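# Move small trousers from stand rail to flat on table

## Task

Lift the small trousers off the rail of the stand and set them down on the table lying flat and straight, with the legs still folded one over the other and no part resting on the stand's base; when done, the stand must be standing upright on the table.

## Robot and tools

Robot: two arms, left_arm (base near (+0.039, +0.243, 0) m) and right_arm (base near (-0.027, -0.320, 0) m). Each ends in a five-finger hand: right_arm a right hand, left_arm its mirror-image left hand.

Frames. The scene frame has its origin at table-top height midway between the nominal bases, +z up, +x out across the table, left_arm on the +y side. Image left/right does not match these names. Reported poses (end_effector_position in metres, end_effector_quat_wxyz) and absolute targets use the scene frame. Offsets use the axes of that arm's own Hand target. Each arm is tracked by a hand point 0.05 m in front of the palm and 0.15 m from the wrist face. Its +z runs along the straight fingers, +y comes out of the palm, and +x goes across the palm away from the thumb on the right hand (toward the thumb on the left). Straight fingertips sit about 0.06 to 0.07 m past the point along +z and 0.06 m behind it along -y. A wrist bracket on the little-finger side can strike things.

Row layout (28 numbers, each in [-1, 1], always all 28 even if one arm moves): left_arm dx, dy, dz, rx, ry, rz; left hand thumb_turn, thumb_bend, index, middle, ring, little; left_gripper force_limit, speed; then the same fourteen for right_arm and right_gripper. dx..rz are an offset from the Hand target at the moment the action or move begins, not a pose; 1.0 equals 0.6 m or 180 degrees, and rx, ry, rz form one rotation vector. Sending six zeros re-requests the current Hand target. Finger numbers are absolute positions: -1 open/straight, +1 closed; thumb_turn +1 puts the thumb opposite the fingers. force_limit maps -1 to about 0 N and +1 to 10 N (15 N for the two thumb motors). speed rises from almost nothing at -1 to full at +0.48 and above. For a soft grip close at speed -0.94 or lower. A closed grip spans objects about 0.035 to 0.065 m thick, or a handle down to about 0.025 m. No value means 'unchanged': to keep a hand as it is, resend the last eight hand numbers you sent (or, if none yet, its hand_measured plus hand_force_limit and hand_speed).

Tools.
execute_actions(actions, cameras): actions is a list of actions; each action is up to 15 rows, one per 1/30 s step, and a short action repeats its final row. Every row in an action counts from the same start pose. Images come back only if actions is empty or cameras names them (["all"] for all, [] for none).
move(target, speed, blend, blocking, cameras): target is one 28-number row or a list of up to 15 rows, all offsets measured from the same starting Hand targets. Hand points travel in straight lines and all paths finish together, lasting 0.5 s to at most 10 s. speed is m/s per arm path, 0.002 to 4.3 (default 0.25), one value or one per target; turning is capped at twice that in rad/s. blend (m) rounds corners between listed targets; 0 stops at each. blocking=false returns after about 0.5 s while motion continues. Moves do not avoid obstacles or the other arm; route around an arm's own base.
wait(seconds 0 to 10, cameras): lets time pass holding the last command.
stop(cameras): brakes a running move.
zoom_image(camera, region [x0, y0, x1, y1], at most 504 by 504 px) on the latest image of cam_high, cam_low, cam_rail_right, cam_left_wrist or cam_right_wrist (all 672x504).
show_instructions(): shows reference pages.
finished_scene(scene=1): ends the scene for good.

Results. Each arm lists its pose, its Hand target (the next offsets' base, after the controller limits the commanded orientation to within 40 degrees of the measured one), joint positions, velocities and torques. Hands list hand_measured, hand_stopped_by (moving, target, force, stalled, fault), hand_load_n (fingertip load, positive pushing open; a drop to about 0 means the grip was lost), hand_force_limit and hand_speed, all in motor order. A move adds a 'move:' line: done, off_target, moving, held or fault, plus limits=paced (pose clipped) or limits=held (steps withheld). MOTOR HOT warns of heat; at 100 °C an OVER-TEMPERATURE FAULT drops that arm for 30 to 60 s or more.

Practical notes. Hands commonly rest 1 to 3 cm (sometimes 5 cm) short of, usually under, the commanded pose; resend the missing distance as an offset. Small rotations can shift the hand point noticeably. A blocked arm keeps pressing until commanded back past its hand point. Avoid letting the trousers or stand fall or leave the table, releasing anything while it moves, fast impacts, strong pushes on the stand, high finger loads, and any contact between the two hands. Don't hold loads or stretch arms out for long, to limit heating.

Each tool is called after "Call:" as name(argument=value, ...), one argument or row to a line, values as JSON.

Reference images:

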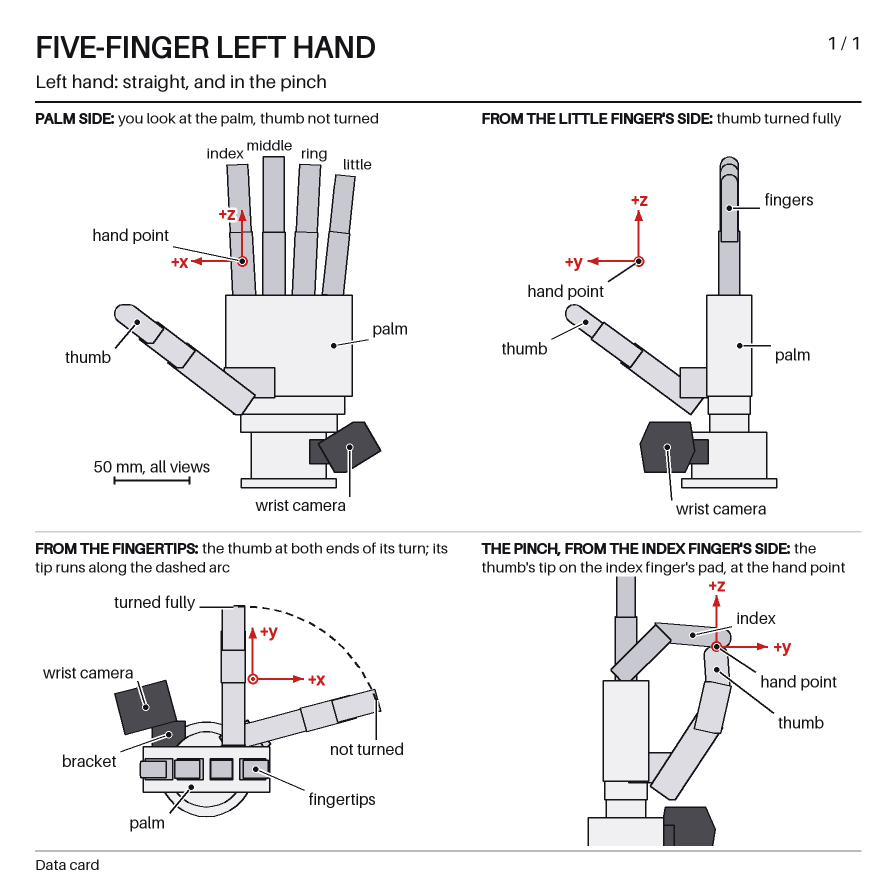

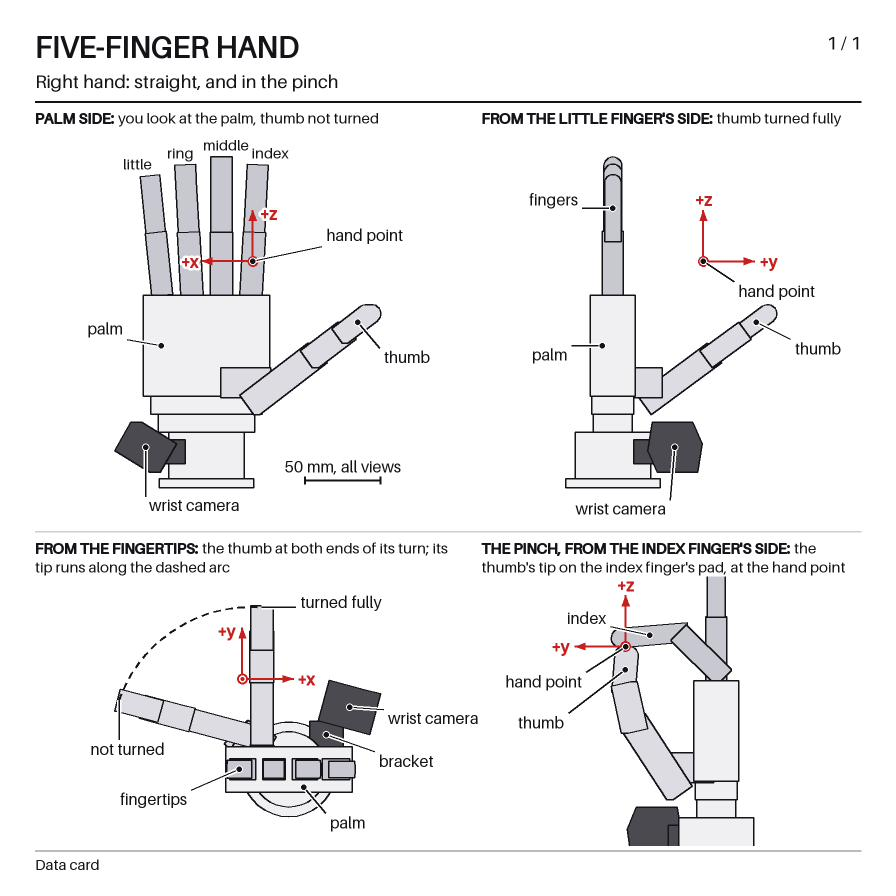

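## Session

Call:
execute_actions(
  actions=[],
)

Scene clock: 0.00 s.
left_arm: end_effector_position=(+0.6739, +0.4523, +0.1480) hand_measured=(-1.000, -1.000, -1.000, -1.000, -1.000, -1.000) hand_load_n=(+0.0, +0.0, +0.0, +0.0, +0.0, +0.0) hand_stopped_by=(target, target, target, target, target, target) hand_force_limit=0.00 hand_speed=-0.80 end_effector_quat_wxyz=(+0.045, +0.958, -0.278, +0.046) | right_arm: end_effector_position=(+0.3770, -0.3438, +0.1382) hand_measured=(-1.000, -1.000, -1.000, -1.000, -1.000, -1.000) hand_load_n=(+0.0, +0.0, +0.0, +0.0, +0.0, +0.0) hand_stopped_by=(target, target, target, target, target, target) hand_force_limit=0.00 hand_speed=-0.80 end_effector_quat_wxyz=(-0.423, +0.875, -0.228, -0.063)
Joint positions: left_arm=[0.433 2.259 2.331 -1.634 0.128 -0.565] | right_arm=[-0.354 1.675 1.317 -1.475 -0.854 -1.51]
Joint velocities: within noise
Joint torques (N m): no reading
Heat: left arm: hottest wrist yaw 37 °C; right arm: hottest wrist yaw 36 °C.
Hand target: left_arm +0.6795, +0.4549, +0.1648; +0.032, +0.958, -0.279, +0.061 | right_arm +0.3842, -0.3462, +0.1442; -0.422, +0.877, -0.224, -0.053

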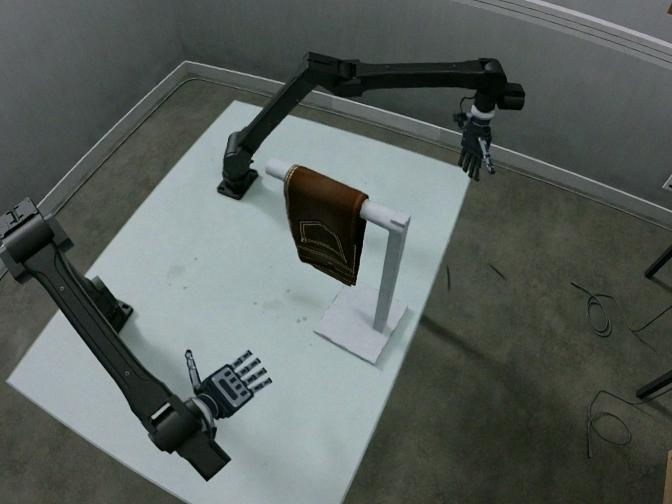

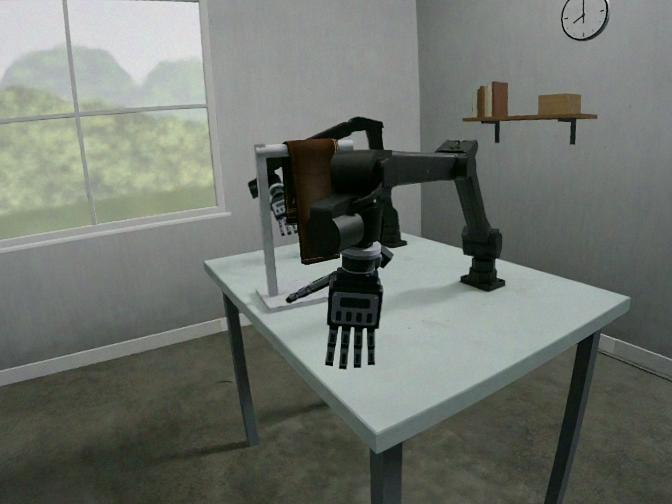

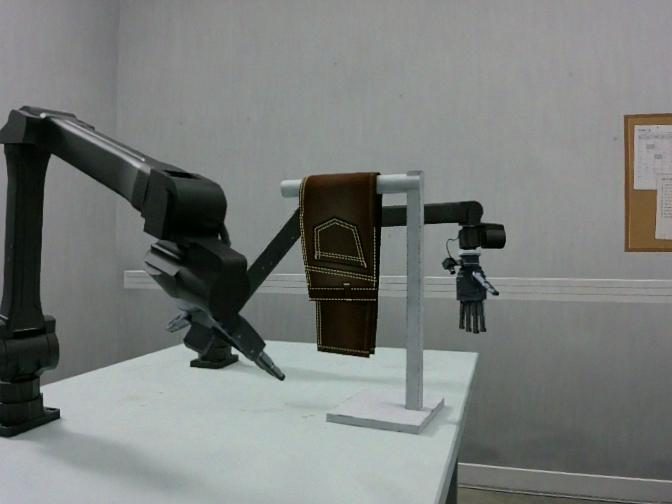

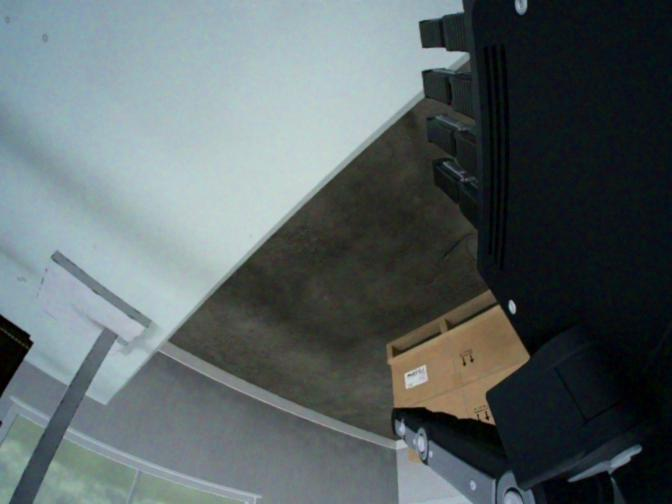

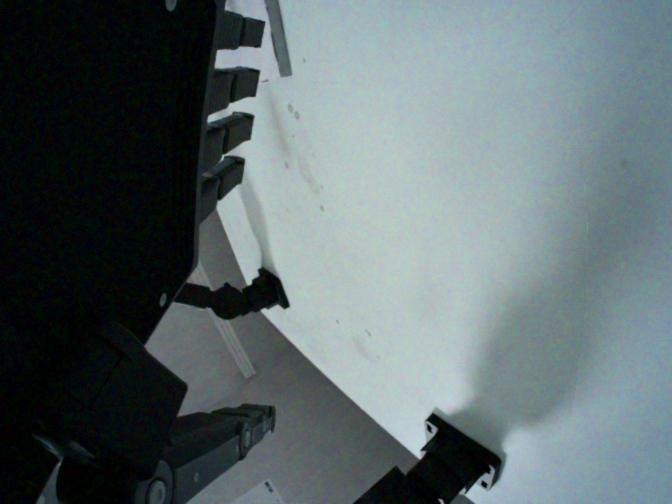

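Call:
zoom_image(
  camera="cam_high",
  region=[250, 140, 450, 380],
)

Call:
zoom_image(
  camera="cam_rail_right",
  region=[260, 150, 480, 450],
)

Call:
zoom_image(
  camera="cam_low",
  region=[230, 110, 430, 330],
)

Scaled by 2.100.

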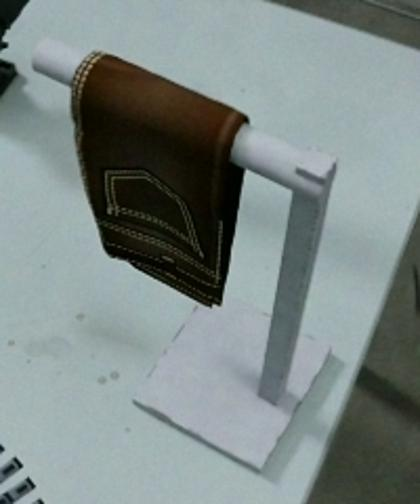

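Scaled by 1.680.

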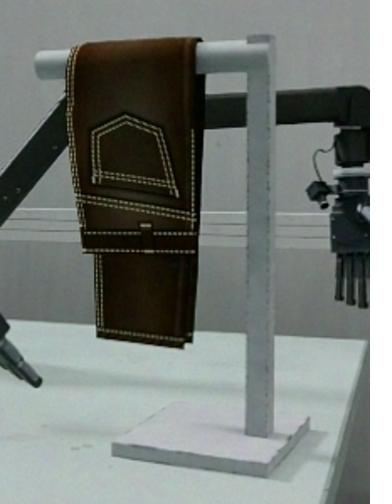

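Scaled by 2.291.

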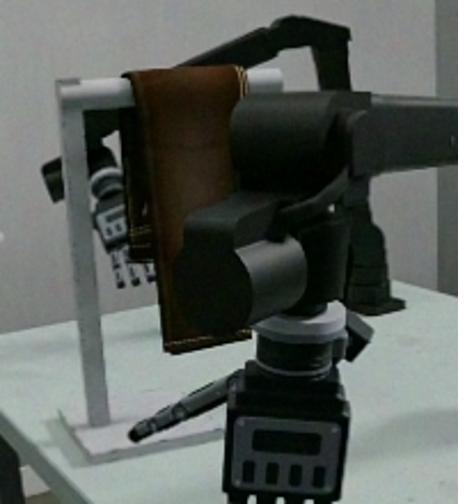

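Call:
move(
  target=[-0.001,0.6213,0.025,-0.303,0.0582,-0.1827,1,-1,-1,-1,-1,-1,0,-0.2,-0.017,-0.2853,-0.001,-0.0582,-0.0642,0.8542,1,-1,-1,-1,-1,-1,0,-0.2],
  cameras=["all"],
)

Scene clock: 27.33 s.
left_arm: end_effector_position=(+0.4781, +0.1423, +0.1525) hand_measured=(+1.000, -1.000, -1.000, -1.000, -1.000, -1.000) hand_load_n=(+0.0, +0.0, +0.0, +0.0, +0.0, +0.0) hand_stopped_by=(target, target, target, target, target, target) hand_force_limit=0.00 hand_speed=-0.20 end_effector_quat_wxyz=(+0.502, +0.865, +0.003, -0.007) | right_arm: end_effector_position=(+0.4550, -0.2582, +0.2673) hand_measured=(+1.000, -1.000, -1.000, -1.000, -1.000, -1.000) hand_load_n=(+0.0, +0.0, +0.0, +0.0, +0.0, +0.0) hand_stopped_by=(target, target, target, target, target, target) hand_force_limit=0.00 hand_speed=-0.20 end_effector_quat_wxyz=(+0.019, -0.001, +0.869, +0.495)
Joint positions: left_arm=[0.225 1.72 1.075 -1.329 1.001 -1.119] | right_arm=[-0.319 1.682 1.369 -1.661 -0.983 1.057]
Joint torques (N m): left_arm=[-2.67 -12.16 5.6 -0.51 0.81 -0.26] | right_arm=[3.49 -14.92 5.98 -1.13 -0.85 0.12]
Heat: left arm: hottest wrist yaw 36 °C; right arm: hottest elbow 38 °C.
Hand target: left_arm +0.4797, +0.1398, +0.1601; +0.500, +0.866, +0.000, +0.000 | right_arm +0.4499, -0.2500, +0.2699; -0.001, +0.000, +0.866, +0.500
Off the commanded pose: left_arm 0.008 m, 1 deg | right_arm 0.010 m, 2 deg.
joint sent to its limit (right arm) — joint 4 (wrist pitch), lower limit. The joint targets still meet the commanded pose.
move: done
camera_calibration:
cam_left_wrist: T_world_to_cam=[[0.21795, 0.475318, -0.852391, -0.0423318], [0.838265, 0.356108, 0.412915, -0.518043], [0.499809, -0.804525, -0.320829, 0.042564], [0, 0, 0, 1]] pos_world=[0.42221, 0.238844, 0.19148]
cam_right_wrist: T_world_to_cam=[[-0.282129, 0.513636, 0.810297, 0.0456576], [0.796636, -0.345203, 0.496192, -0.588591], [0.534579, 0.785502, -0.311789, 0.158828], [0, 0, 0, 1]] pos_world=[0.396868, -0.351394, 0.304579]

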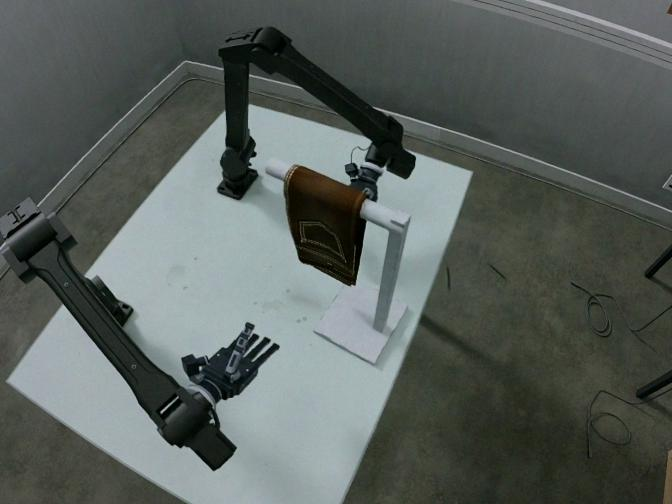

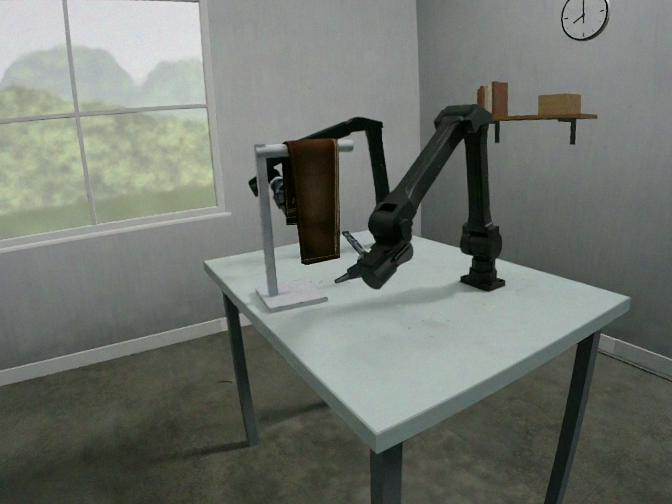

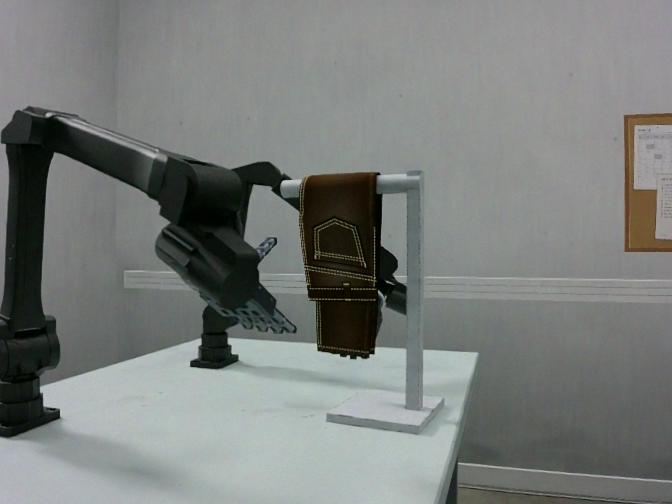

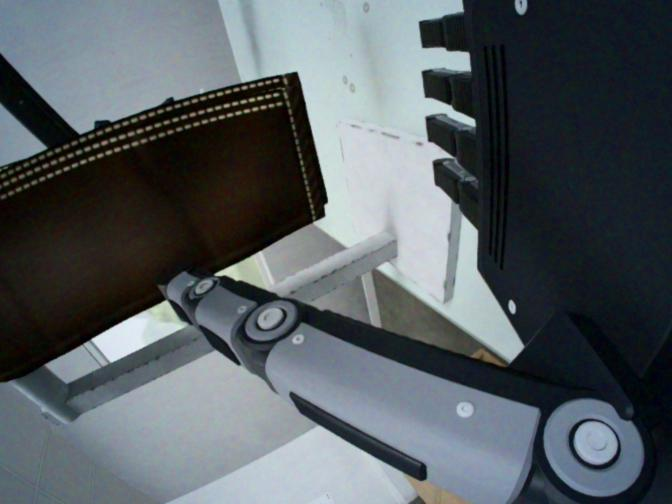

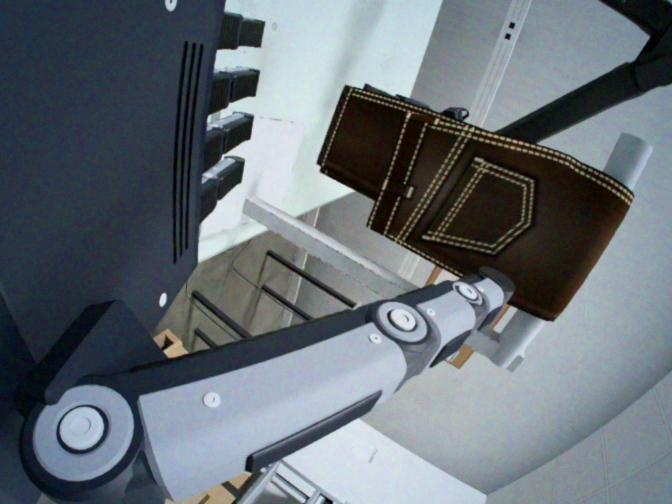

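Call:
zoom_image(
  camera="cam_right_wrist",
  region=[300, 60, 660, 340],
)

Call:
move(
  target=[0.0038,-0.006,0.08,-0.111,0,0,1,-1,-1,-1,-1,-1,0,-0.2,0,0,0,0,0,0,1,-1,-1,-1,-1,-1,0,-0.2],
  cameras=["cam_left_wrist","cam_low","cam_rail_right"],
)

Scaled by 1.400 from the camera's 672x504 image, which has a finer 960x720 frame.

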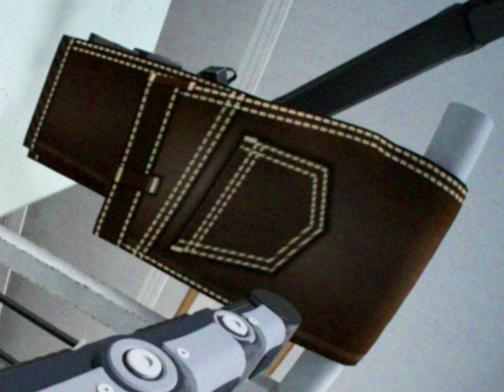

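Scene clock: 39.13 s.
left_arm: end_effector_position=(+0.4767, +0.1013, +0.1301) hand_measured=(+1.000, -1.000, -1.000, -1.000, -1.000, -1.000) hand_load_n=(+0.0, +0.0, -0.5, +0.0, +0.0, +0.0) hand_stopped_by=(target, target, target, target, target, target) hand_force_limit=0.00 hand_speed=-0.20 end_effector_quat_wxyz=(+0.642, +0.767, +0.009, -0.005) | right_arm: end_effector_position=(+0.4550, -0.2582, +0.2673) hand_measured=(+1.000, -1.000, -1.000, -1.000, -1.000, -1.000) hand_load_n=(+0.0, +0.0, +0.0, +0.0, +0.0, +0.0) hand_stopped_by=(target, target, target, target, target, target) hand_force_limit=0.00 hand_speed=-0.20 end_effector_quat_wxyz=(+0.019, -0.001, +0.869, +0.495)
Joint positions: left_arm=[0.137 1.926 1.029 -1.345 1.343 -0.906] | right_arm=[-0.319 1.682 1.369 -1.661 -0.983 1.057]
Joint torques (N m): left_arm=[-2.55 -11.16 5.56 -1.54 0.77 0.06] | right_arm=[3.49 -14.92 6.01 -1.14 -0.85 0.11]
Heat: left arm: hottest wrist yaw 36 °C; right arm: hottest elbow 38 °C.
Hand target: left_arm +0.4820, +0.1000, +0.1330; +0.642, +0.766, +0.000, +0.000 | right_arm +0.4499, -0.2500, +0.2699; -0.001, +0.000, +0.866, +0.500
Off the commanded pose: left_arm 0.006 m, 1 deg | right_arm 0.010 m, 2 deg.
joint sent to its limit (right arm) — joint 4 (wrist pitch), lower limit. The joint targets still meet the commanded pose.
move: done
camera_calibration:
cam_left_wrist: T_world_to_cam=[[0.209822, 0.165829, -0.963574, 0.00792612], [0.832413, 0.486677, 0.265017, -0.484159], [0.512897, -0.857698, -0.0359224, -0.034895], [0, 0, 0, 1]] pos_world=[0.419255, 0.204385, 0.134694]
Images, in order (width x height): cam_low 672x504, cam_rail_right 672x504, cam_left_wrist 672x504.

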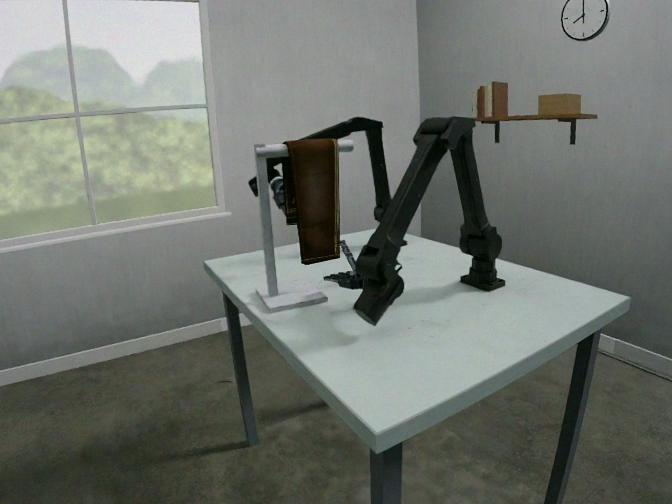

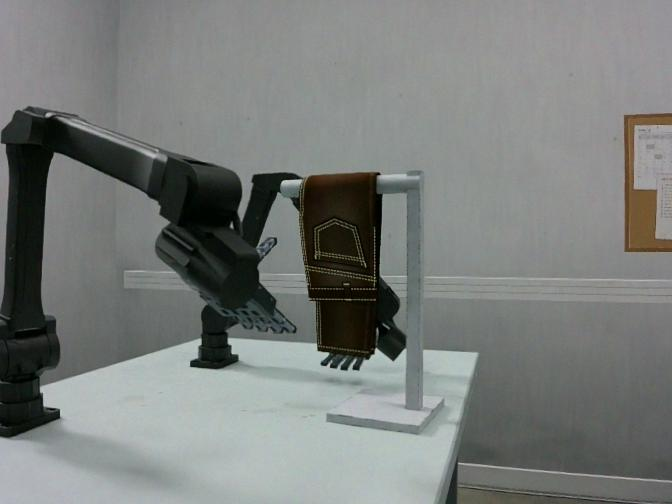

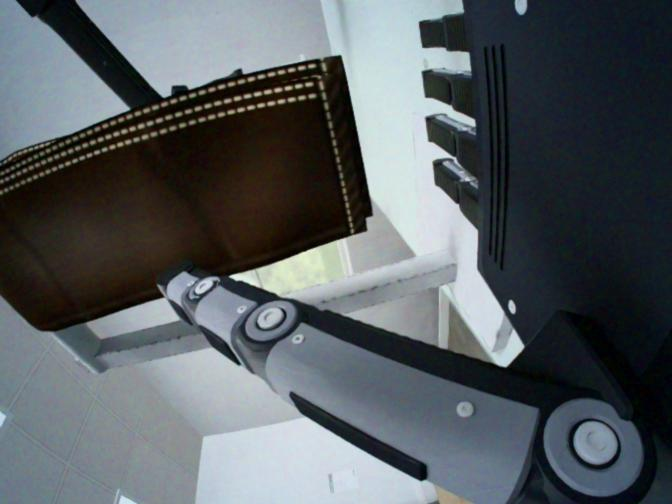

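Call:
move(
  target=[0.0083,0.0112,0.1503,0,0,0,1,-1,-1,-1,-1,-1,0,-0.2,-0.0617,0.0543,0.2342,-0.0833,0,0,1,-1,-1,-1,-1,-1,0,-0.2],
  speed=0.12,
  cameras=["cam_left_wrist","cam_right_wrist","cam_rail_right"],
)

Scene clock: 51.33 s.
left_arm: end_effector_position=(+0.4863, +0.0132, +0.1152) hand_measured=(+1.000, -1.000, -1.000, -1.000, -1.000, -1.000) hand_load_n=(+0.0, +0.0, +0.0, +0.0, +0.0, +0.0) hand_stopped_by=(target, target, target, target, target, target) hand_force_limit=0.00 hand_speed=-0.20 end_effector_quat_wxyz=(+0.641, +0.767, +0.003, -0.009) | right_arm: end_effector_position=(+0.4912, -0.1175, +0.2240) hand_measured=(+1.000, -1.000, -1.000, -1.000, -1.000, -1.000) hand_load_n=(+0.0, +0.0, +0.0, +0.0, +0.0, +0.0) hand_stopped_by=(target, target, target, target, target, target) hand_force_limit=0.00 hand_speed=-0.20 end_effector_quat_wxyz=(+0.000, +0.003, +0.794, +0.607)
Joint positions: left_arm=[-0.076 1.829 0.848 -0.286 1.384 -1.897] | right_arm=[-0.026 1.758 1.209 -1.007 -1.305 1.589]
Joint torques (N m): left_arm=[-2.67 -12.51 4.52 0.65 0.78 -0.27] | right_arm=[3.08 -16.03 5.83 0.69 -1.02 0.11]
Heat: left arm: hottest wrist yaw 36 °C; right arm: hottest elbow 38 °C.
Hand target: left_arm +0.4870, +0.0101, +0.1239; +0.643, +0.766, +0.000, +0.000 | right_arm +0.4868, -0.1121, +0.2278; -0.001, +0.000, +0.793, +0.609
Off the commanded pose: left_arm 0.009 m, 1 deg | right_arm 0.008 m, 0 deg.
move: done
camera_calibration:
cam_left_wrist: T_world_to_cam=[[0.213795, 0.163758, -0.963055, 0.00419492], [0.838472, 0.475097, 0.266923, -0.448407], [0.501256, -0.864561, -0.0357328, -0.110161], [0, 0, 0, 1]] pos_world=[0.430298, 0.117109, 0.119794]
cam_right_wrist: T_world_to_cam=[[-0.259652, 0.272511, 0.926455, -0.0467], [0.817677, -0.448381, 0.361054, -0.539579], [0.513795, 0.851289, -0.106403, -0.0126128], [0, 0, 0, 1]] pos_world=[0.435556, -0.218473, 0.23674]
Images, in order (width x height): cam_rail_right 672x504, cam_left_wrist 672x504, cam_right_wrist 672x504.

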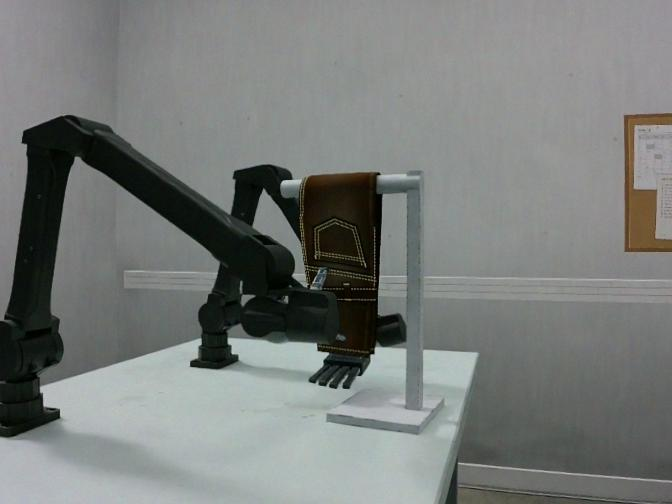

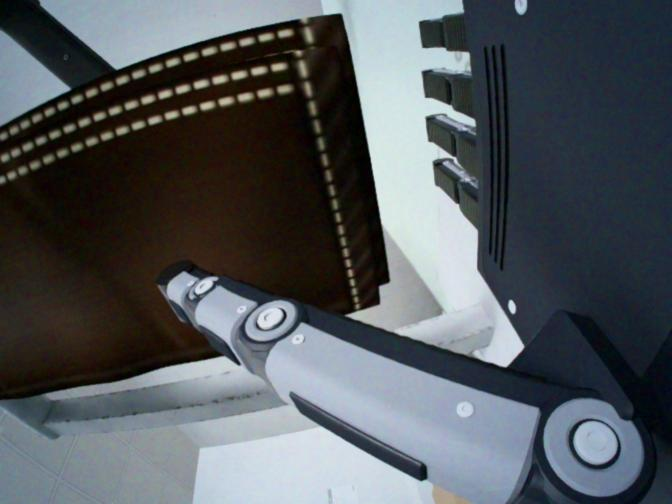

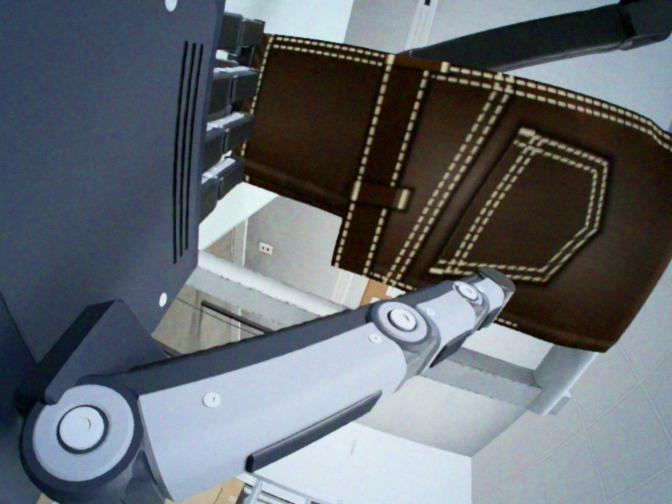

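Call:
move(
  target=[-0.002,0.0215,0.002,0,0,0,1,-1,-1,-1,-1,-1,0,-0.2,0,0,0,0,0,0,1,-1,-1,-1,-1,-1,0,-0.2],
  speed=0.12,
)

Call:
move(
  target=[0,0,0,0,0,0,1,-0.15,0,0,0,0,0,-0.5,0,0,0,0,0,0,1,-1,-1,-1,-1,-1,0,-0.2],
  speed=0.12,
  cameras=["cam_left_wrist","cam_low","cam_rail_right"],
)

Scene clock: 56.50 s.
left_arm: end_effector_position=(+0.4855, +0.0103, +0.1283) hand_measured=(+1.000, -1.000, -1.000, -1.000, -1.000, -1.000) hand_load_n=(+0.0, +0.0, +0.0, +0.0, +0.0, +0.0) hand_stopped_by=(target, target, target, target, target, target) hand_force_limit=0.00 hand_speed=-0.20 end_effector_quat_wxyz=(+0.642, +0.767, +0.005, -0.006) | right_arm: end_effector_position=(+0.4913, -0.1175, +0.2240) hand_measured=(+1.000, -1.000, -1.000, -1.000, -1.000, -1.000) hand_load_n=(+0.0, +0.0, +0.0, +0.0, +0.0, +0.0) hand_stopped_by=(target, target, target, target, target, target) hand_force_limit=0.00 hand_speed=-0.20 end_effector_quat_wxyz=(+0.000, +0.003, +0.794, +0.607)
Joint positions: left_arm=[-0.084 1.789 0.829 -0.228 1.379 -1.975] | right_arm=[-0.026 1.758 1.209 -1.007 -1.305 1.59]
Joint torques (N m): left_arm=[-2.78 -12.04 4.77 0.76 0.76 -0.26] | right_arm=[3.14 -15.97 5.78 0.75 -1.02 0.11]
Heat: left arm: hottest wrist yaw 36 °C; right arm: hottest elbow 38 °C.
Hand target: left_arm +0.4857, +0.0066, +0.1364; +0.643, +0.766, +0.000, +0.000 | right_arm +0.4868, -0.1121, +0.2278; -0.001, +0.000, +0.793, +0.609
Off the commanded pose: left_arm 0.009 m, 1 deg | right_arm 0.008 m, 0 deg.
move: done

Scene clock: 57.97 s.
left_arm: end_effector_position=(+0.4856, +0.0103, +0.1282) hand_measured=(+1.000, -0.150, +0.000, +0.000, +0.000, +0.000) hand_load_n=(+0.0, +0.0, +0.0, +0.0, +0.0, +0.0) hand_stopped_by=(target, target, target, target, target, target) hand_force_limit=0.00 hand_speed=-0.50 end_effector_quat_wxyz=(+0.642, +0.767, +0.006, -0.006) | right_arm: end_effector_position=(+0.4913, -0.1175, +0.2240) hand_measured=(+1.000, -1.000, -1.000, -1.000, -1.000, -1.000) hand_load_n=(+0.0, +0.0, +0.0, +0.0, +0.0, +0.0) hand_stopped_by=(target, target, target, target, target, target) hand_force_limit=0.00 hand_speed=-0.20 end_effector_quat_wxyz=(+0.000, +0.003, +0.794, +0.607)
Joint positions: left_arm=[-0.084 1.789 0.829 -0.228 1.379 -1.975] | right_arm=[-0.026 1.758 1.209 -1.007 -1.305 1.59]
Joint torques (N m): left_arm=[-2.78 -11.99 4.85 0.55 0.78 -0.21] | right_arm=[3.14 -16.03 5.78 0.73 -1.03 0.11]
Heat: left arm: hottest wrist yaw 36 °C; right arm: hottest elbow 38 °C.
Hand target: left_arm +0.4857, +0.0067, +0.1365; +0.642, +0.767, -0.001, -0.001 | right_arm +0.4868, -0.1121, +0.2278; -0.001, +0.000, +0.793, +0.609
Off the commanded pose: left_arm 0.009 m, 1 deg | right_arm 0.008 m, 0 deg.
move: done
camera_calibration:
cam_left_wrist: T_world_to_cam=[[0.214173, 0.164614, -0.962825, 0.0172122], [0.834468, 0.481526, 0.267948, -0.448068], [0.507734, -0.860834, -0.0342351, -0.115153], [0, 0, 0, 1]] pos_world=[0.428678, 0.113796, 0.132689]
Images, in order (width x height): cam_low 672x504, cam_rail_right 672x504, cam_left_wrist 672x504.

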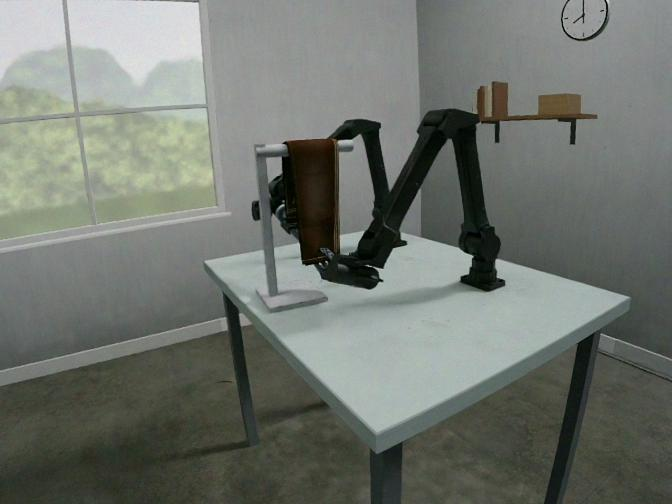

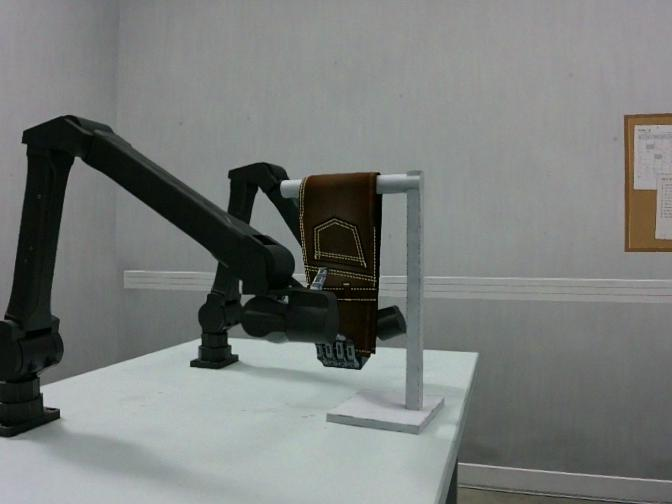

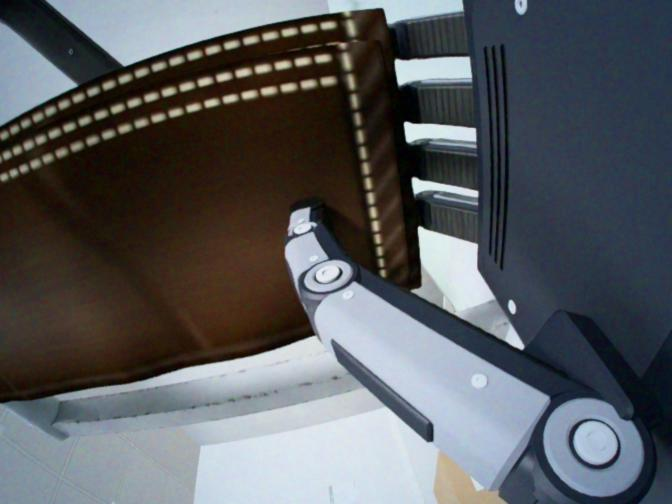

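Call:
move(
  target=[0,0,0,0,0,0,1,0.3,0.7,0.7,0.6,0.6,0,-0.7,0,0,0,0,0,0,1,-1,-1,-1,-1,-1,0,-0.2],
  speed=0.12,
  cameras=["cam_left_wrist","cam_low","cam_rail_right"],
)

Scene clock: 60.00 s.
left_arm: end_effector_position=(+0.4856, +0.0103, +0.1282) hand_measured=(+1.000, -0.044, +0.186, +0.162, +0.600, +0.600) hand_load_n=(-0.5, +8.0, +5.5, +7.0, +0.5, +0.0) hand_stopped_by=(target, force, force, force, target, target) hand_force_limit=0.00 hand_speed=-0.70 end_effector_quat_wxyz=(+0.642, +0.767, +0.006, -0.006) | right_arm: end_effector_position=(+0.4913, -0.1175, +0.2240) hand_measured=(+1.000, -1.000, -1.000, -1.000, -1.000, -1.000) hand_load_n=(+0.0, +0.0, +0.0, +0.0, +0.0, +0.0) hand_stopped_by=(target, target, target, target, target, target) hand_force_limit=0.00 hand_speed=-0.20 end_effector_quat_wxyz=(+0.000, +0.003, +0.794, +0.607)
Joint positions: left_arm=[-0.084 1.789 0.829 -0.228 1.379 -1.975] | right_arm=[-0.026 1.758 1.209 -1.007 -1.305 1.59]
Joint torques (N m): left_arm=[-2.78 -11.99 4.85 0.54 0.78 -0.21] | right_arm=[3.19 -16.03 5.79 0.75 -1.02 0.11]
Heat: left arm: hottest wrist yaw 36 °C; right arm: hottest elbow 38 °C.
Hand target: left_arm +0.4857, +0.0067, +0.1365; +0.642, +0.767, -0.001, -0.001 | right_arm +0.4868, -0.1121, +0.2278; -0.001, +0.000, +0.793, +0.609
Off the commanded pose: left_arm 0.009 m, 1 deg | right_arm 0.008 m, 0 deg.
move: done
camera_calibration:
cam_left_wrist: T_world_to_cam=[[0.214173, 0.164614, -0.962825, 0.0172122], [0.834468, 0.481526, 0.267948, -0.448068], [0.507734, -0.860834, -0.0342351, -0.115153], [0, 0, 0, 1]] pos_world=[0.428678, 0.113796, 0.132689]
Images, in order (width x height): cam_low 672x504, cam_rail_right 672x504, cam_left_wrist 672x504.

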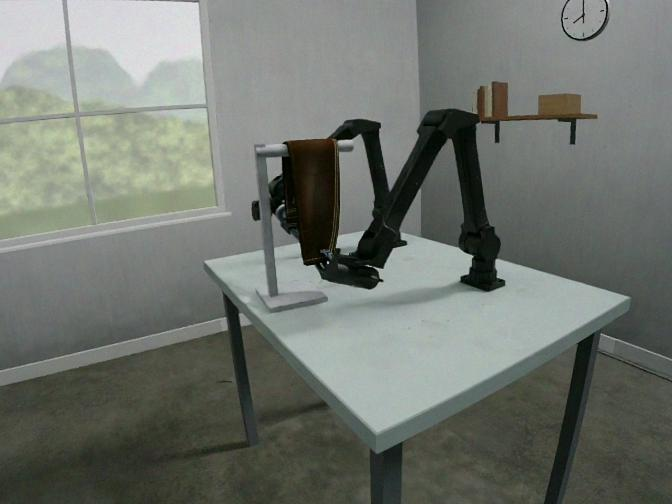

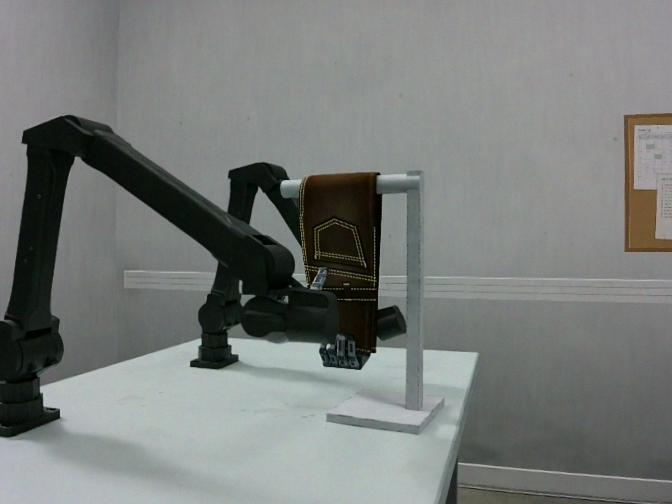

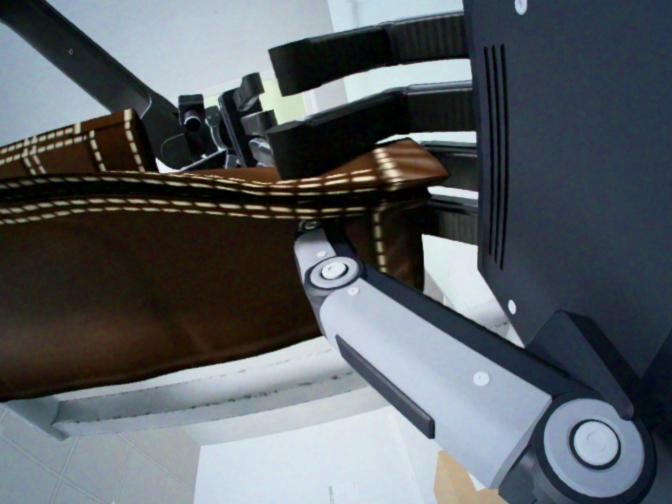

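Call:
move(
  target=[
    [0,0,0,0,0,0,1,0.3,0.7,0.7,0.1,0.1,0,-0.7,0,0,0,0,0,0,1,-1,-1,-1,-1,-1,0,-0.2],
    [0,0.0072,-0.1705,0,0,0,1,0.3,0.7,0.7,0.1,0.1,0,-0.7,0,0,0,0,0,0,1,-1,-1,-1,-1,-1,0,-0.2],
  ],
  speed=0.1,
  cameras=["all"],
)

Scene clock: 72.57 s.
left_arm: end_effector_position=(+0.4764, +0.1025, +0.1537) hand_measured=(+1.000, -0.044, +0.186, +0.162, +0.100, +0.100) hand_load_n=(-1.0, +8.0, +5.5, +6.5, +0.0, +0.0) hand_stopped_by=(target, force, force, force, target, target) hand_force_limit=0.00 hand_speed=-0.70 end_effector_quat_wxyz=(+0.642, +0.766, +0.008, -0.012) | right_arm: end_effector_position=(+0.4913, -0.1175, +0.2240) hand_measured=(+1.000, -1.000, -1.000, -1.000, -1.000, -1.000) hand_load_n=(+0.0, -0.5, +0.0, +0.0, +0.0, +0.0) hand_stopped_by=(target, target, target, target, target, target) hand_force_limit=0.00 hand_speed=-0.20 end_effector_quat_wxyz=(+0.000, +0.003, +0.794, +0.607)
Joint positions: left_arm=[0.14 1.892 1.052 -1.461 1.335 -0.857] | right_arm=[-0.026 1.758 1.209 -1.007 -1.305 1.59]
Joint torques (N m): left_arm=[-1.49 -11.05 6.64 -1.58 0.6 0.05] | right_arm=[3.19 -16.09 5.79 0.75 -1.02 0.11]
Heat: left arm: hottest wrist yaw 36 °C; right arm: hottest shoulder 37 °C.
Hand target: left_arm +0.4860, +0.1067, +0.1586; +0.642, +0.767, -0.001, -0.001 | right_arm +0.4868, -0.1121, +0.2278; -0.001, +0.000, +0.793, +0.609
Off the commanded pose: left_arm 0.012 m, 2 deg | right_arm 0.008 m, 0 deg.
move: off_target (left_arm)
camera_calibration:
cam_left_wrist: T_world_to_cam=[[0.201725, 0.161131, -0.966097, 0.0353589], [0.840408, 0.478097, 0.25522, -0.49212], [0.503012, -0.863401, -0.0389716, -0.0270835], [0, 0, 0, 1]] pos_world=[0.420072, 0.2062, 0.158703]
cam_right_wrist: T_world_to_cam=[[-0.25856, 0.272535, 0.926753, -0.0472154], [0.817938, -0.448642, 0.360135, -0.539614], [0.51393, 0.851143, -0.106916, -0.0126331], [0, 0, 0, 1]] pos_world=[0.435655, -0.218473, 0.23674]

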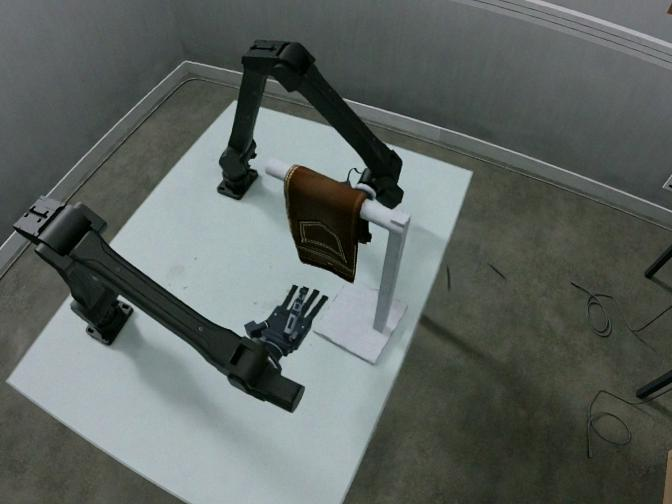

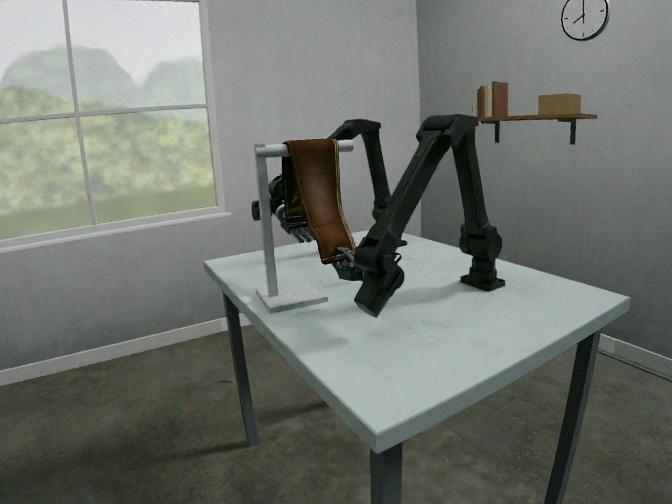

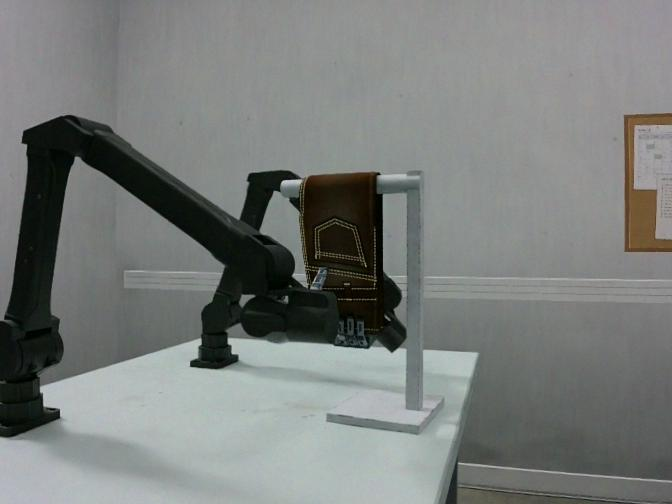

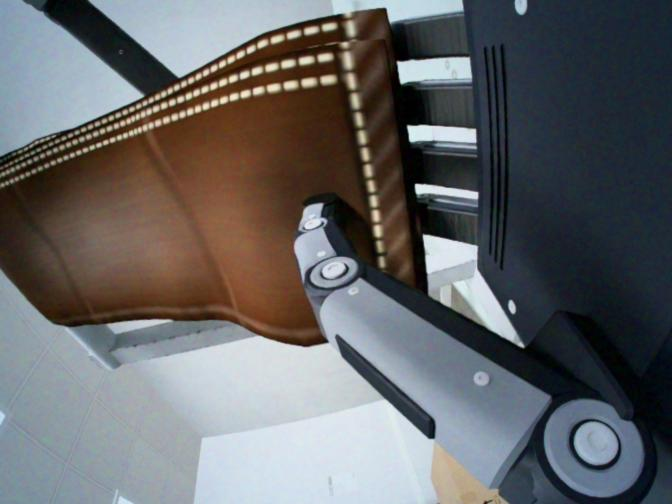

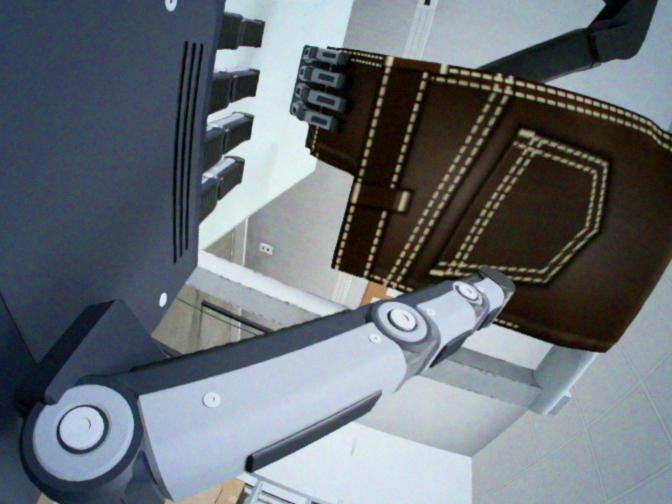

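Call:
move(
  target=[0,0,0,0,0,0,1,0.3,0.7,0.7,0.1,0.1,0,-0.7,0,0.0523,0.125,0,0,0,1,-1,-1,-1,-1,-1,0,-0.2],
  speed=0.1,
  cameras=["cam_low","cam_rail_right","cam_left_wrist","cam_right_wrist"],
)

Scene clock: 75.27 s.
left_arm: end_effector_position=(+0.4764, +0.1026, +0.1537) hand_measured=(+1.000, -0.044, +0.186, +0.162, +0.100, +0.100) hand_load_n=(-1.0, +8.0, +5.5, +6.5, +0.0, +0.0) hand_stopped_by=(target, force, force, force, target, target) hand_force_limit=0.00 hand_speed=-0.70 end_effector_quat_wxyz=(+0.642, +0.766, +0.008, -0.012) | right_arm: end_effector_position=(+0.4918, -0.0370, +0.2356) hand_measured=(+1.000, -1.000, -1.000, -1.000, -1.000, -1.000) hand_load_n=(+0.0, +0.0, +0.0, +0.0, +0.0, +0.0) hand_stopped_by=(target, target, target, target, target, target) hand_force_limit=0.00 hand_speed=-0.20 end_effector_quat_wxyz=(-0.006, -0.004, +0.796, +0.605)
Joint positions: left_arm=[0.141 1.892 1.052 -1.461 1.335 -0.856] | right_arm=[0.136 1.701 1.143 -0.529 -1.264 2.079]
Joint torques (N m): left_arm=[-1.49 -11.16 6.5 -1.46 0.6 0.06] | right_arm=[3.25 -15.68 6.26 1.42 -0.62 0.11]
Heat: left arm: hottest wrist yaw 36 °C; right arm: hottest shoulder 37 °C.
Hand target: left_arm +0.4858, +0.1068, +0.1587; +0.641, +0.767, +0.000, +0.000 | right_arm +0.4866, -0.0313, +0.2387; -0.001, +0.000, +0.793, +0.609
Off the commanded pose: left_arm 0.012 m, 2 deg | right_arm 0.008 m, 1 deg.
joint sent to its limit (right arm) — joint 6 (wrist roll), upper limit. The joint targets still meet the commanded pose.
move: off_target (left_arm)
camera_calibration:
cam_left_wrist: T_world_to_cam=[[0.202043, 0.161197, -0.96602, 0.0351666], [0.840145, 0.478388, 0.255543, -0.492215], [0.503325, -0.863227, -0.0387745, -0.0271098], [0, 0, 0, 1]] pos_world=[0.420072, 0.206399, 0.158703]
cam_right_wrist: T_world_to_cam=[[-0.263768, 0.272234, 0.925373, -0.0769576], [0.826413, -0.430981, 0.36235, -0.512197], [0.497462, 0.860317, -0.111298, -0.0706974], [0, 0, 0, 1]] pos_world=[0.438156, -0.138974, 0.248941]
Images, in order (width x height): cam_low 672x504, cam_rail_right 672x504, cam_left_wrist 672x504, cam_right_wrist 672x504.

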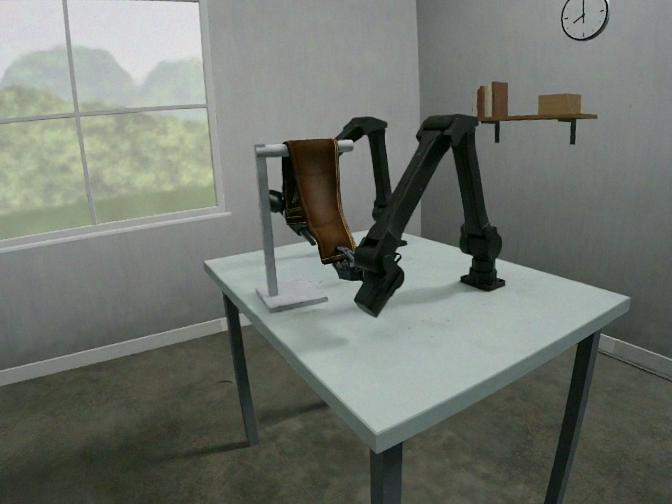

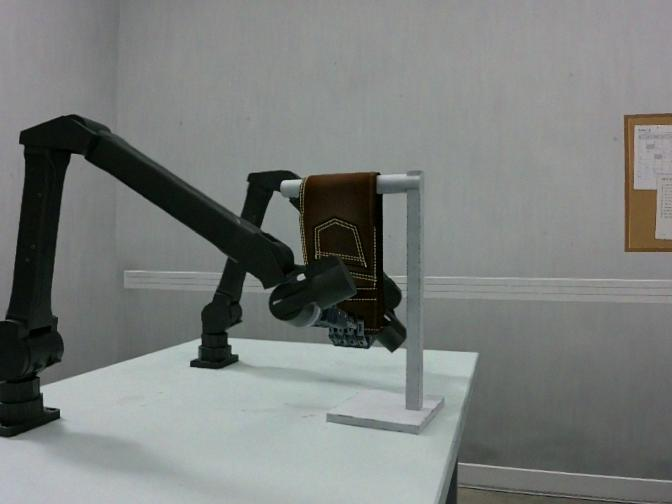

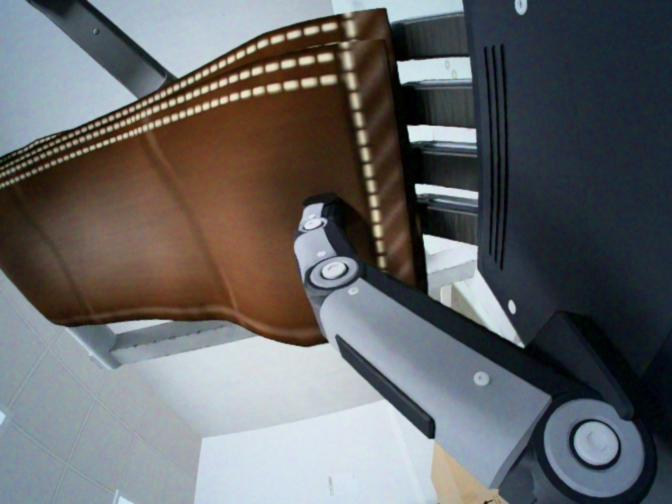

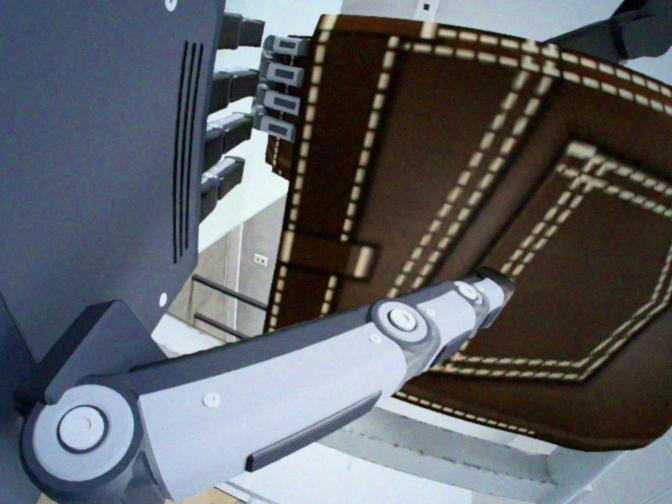

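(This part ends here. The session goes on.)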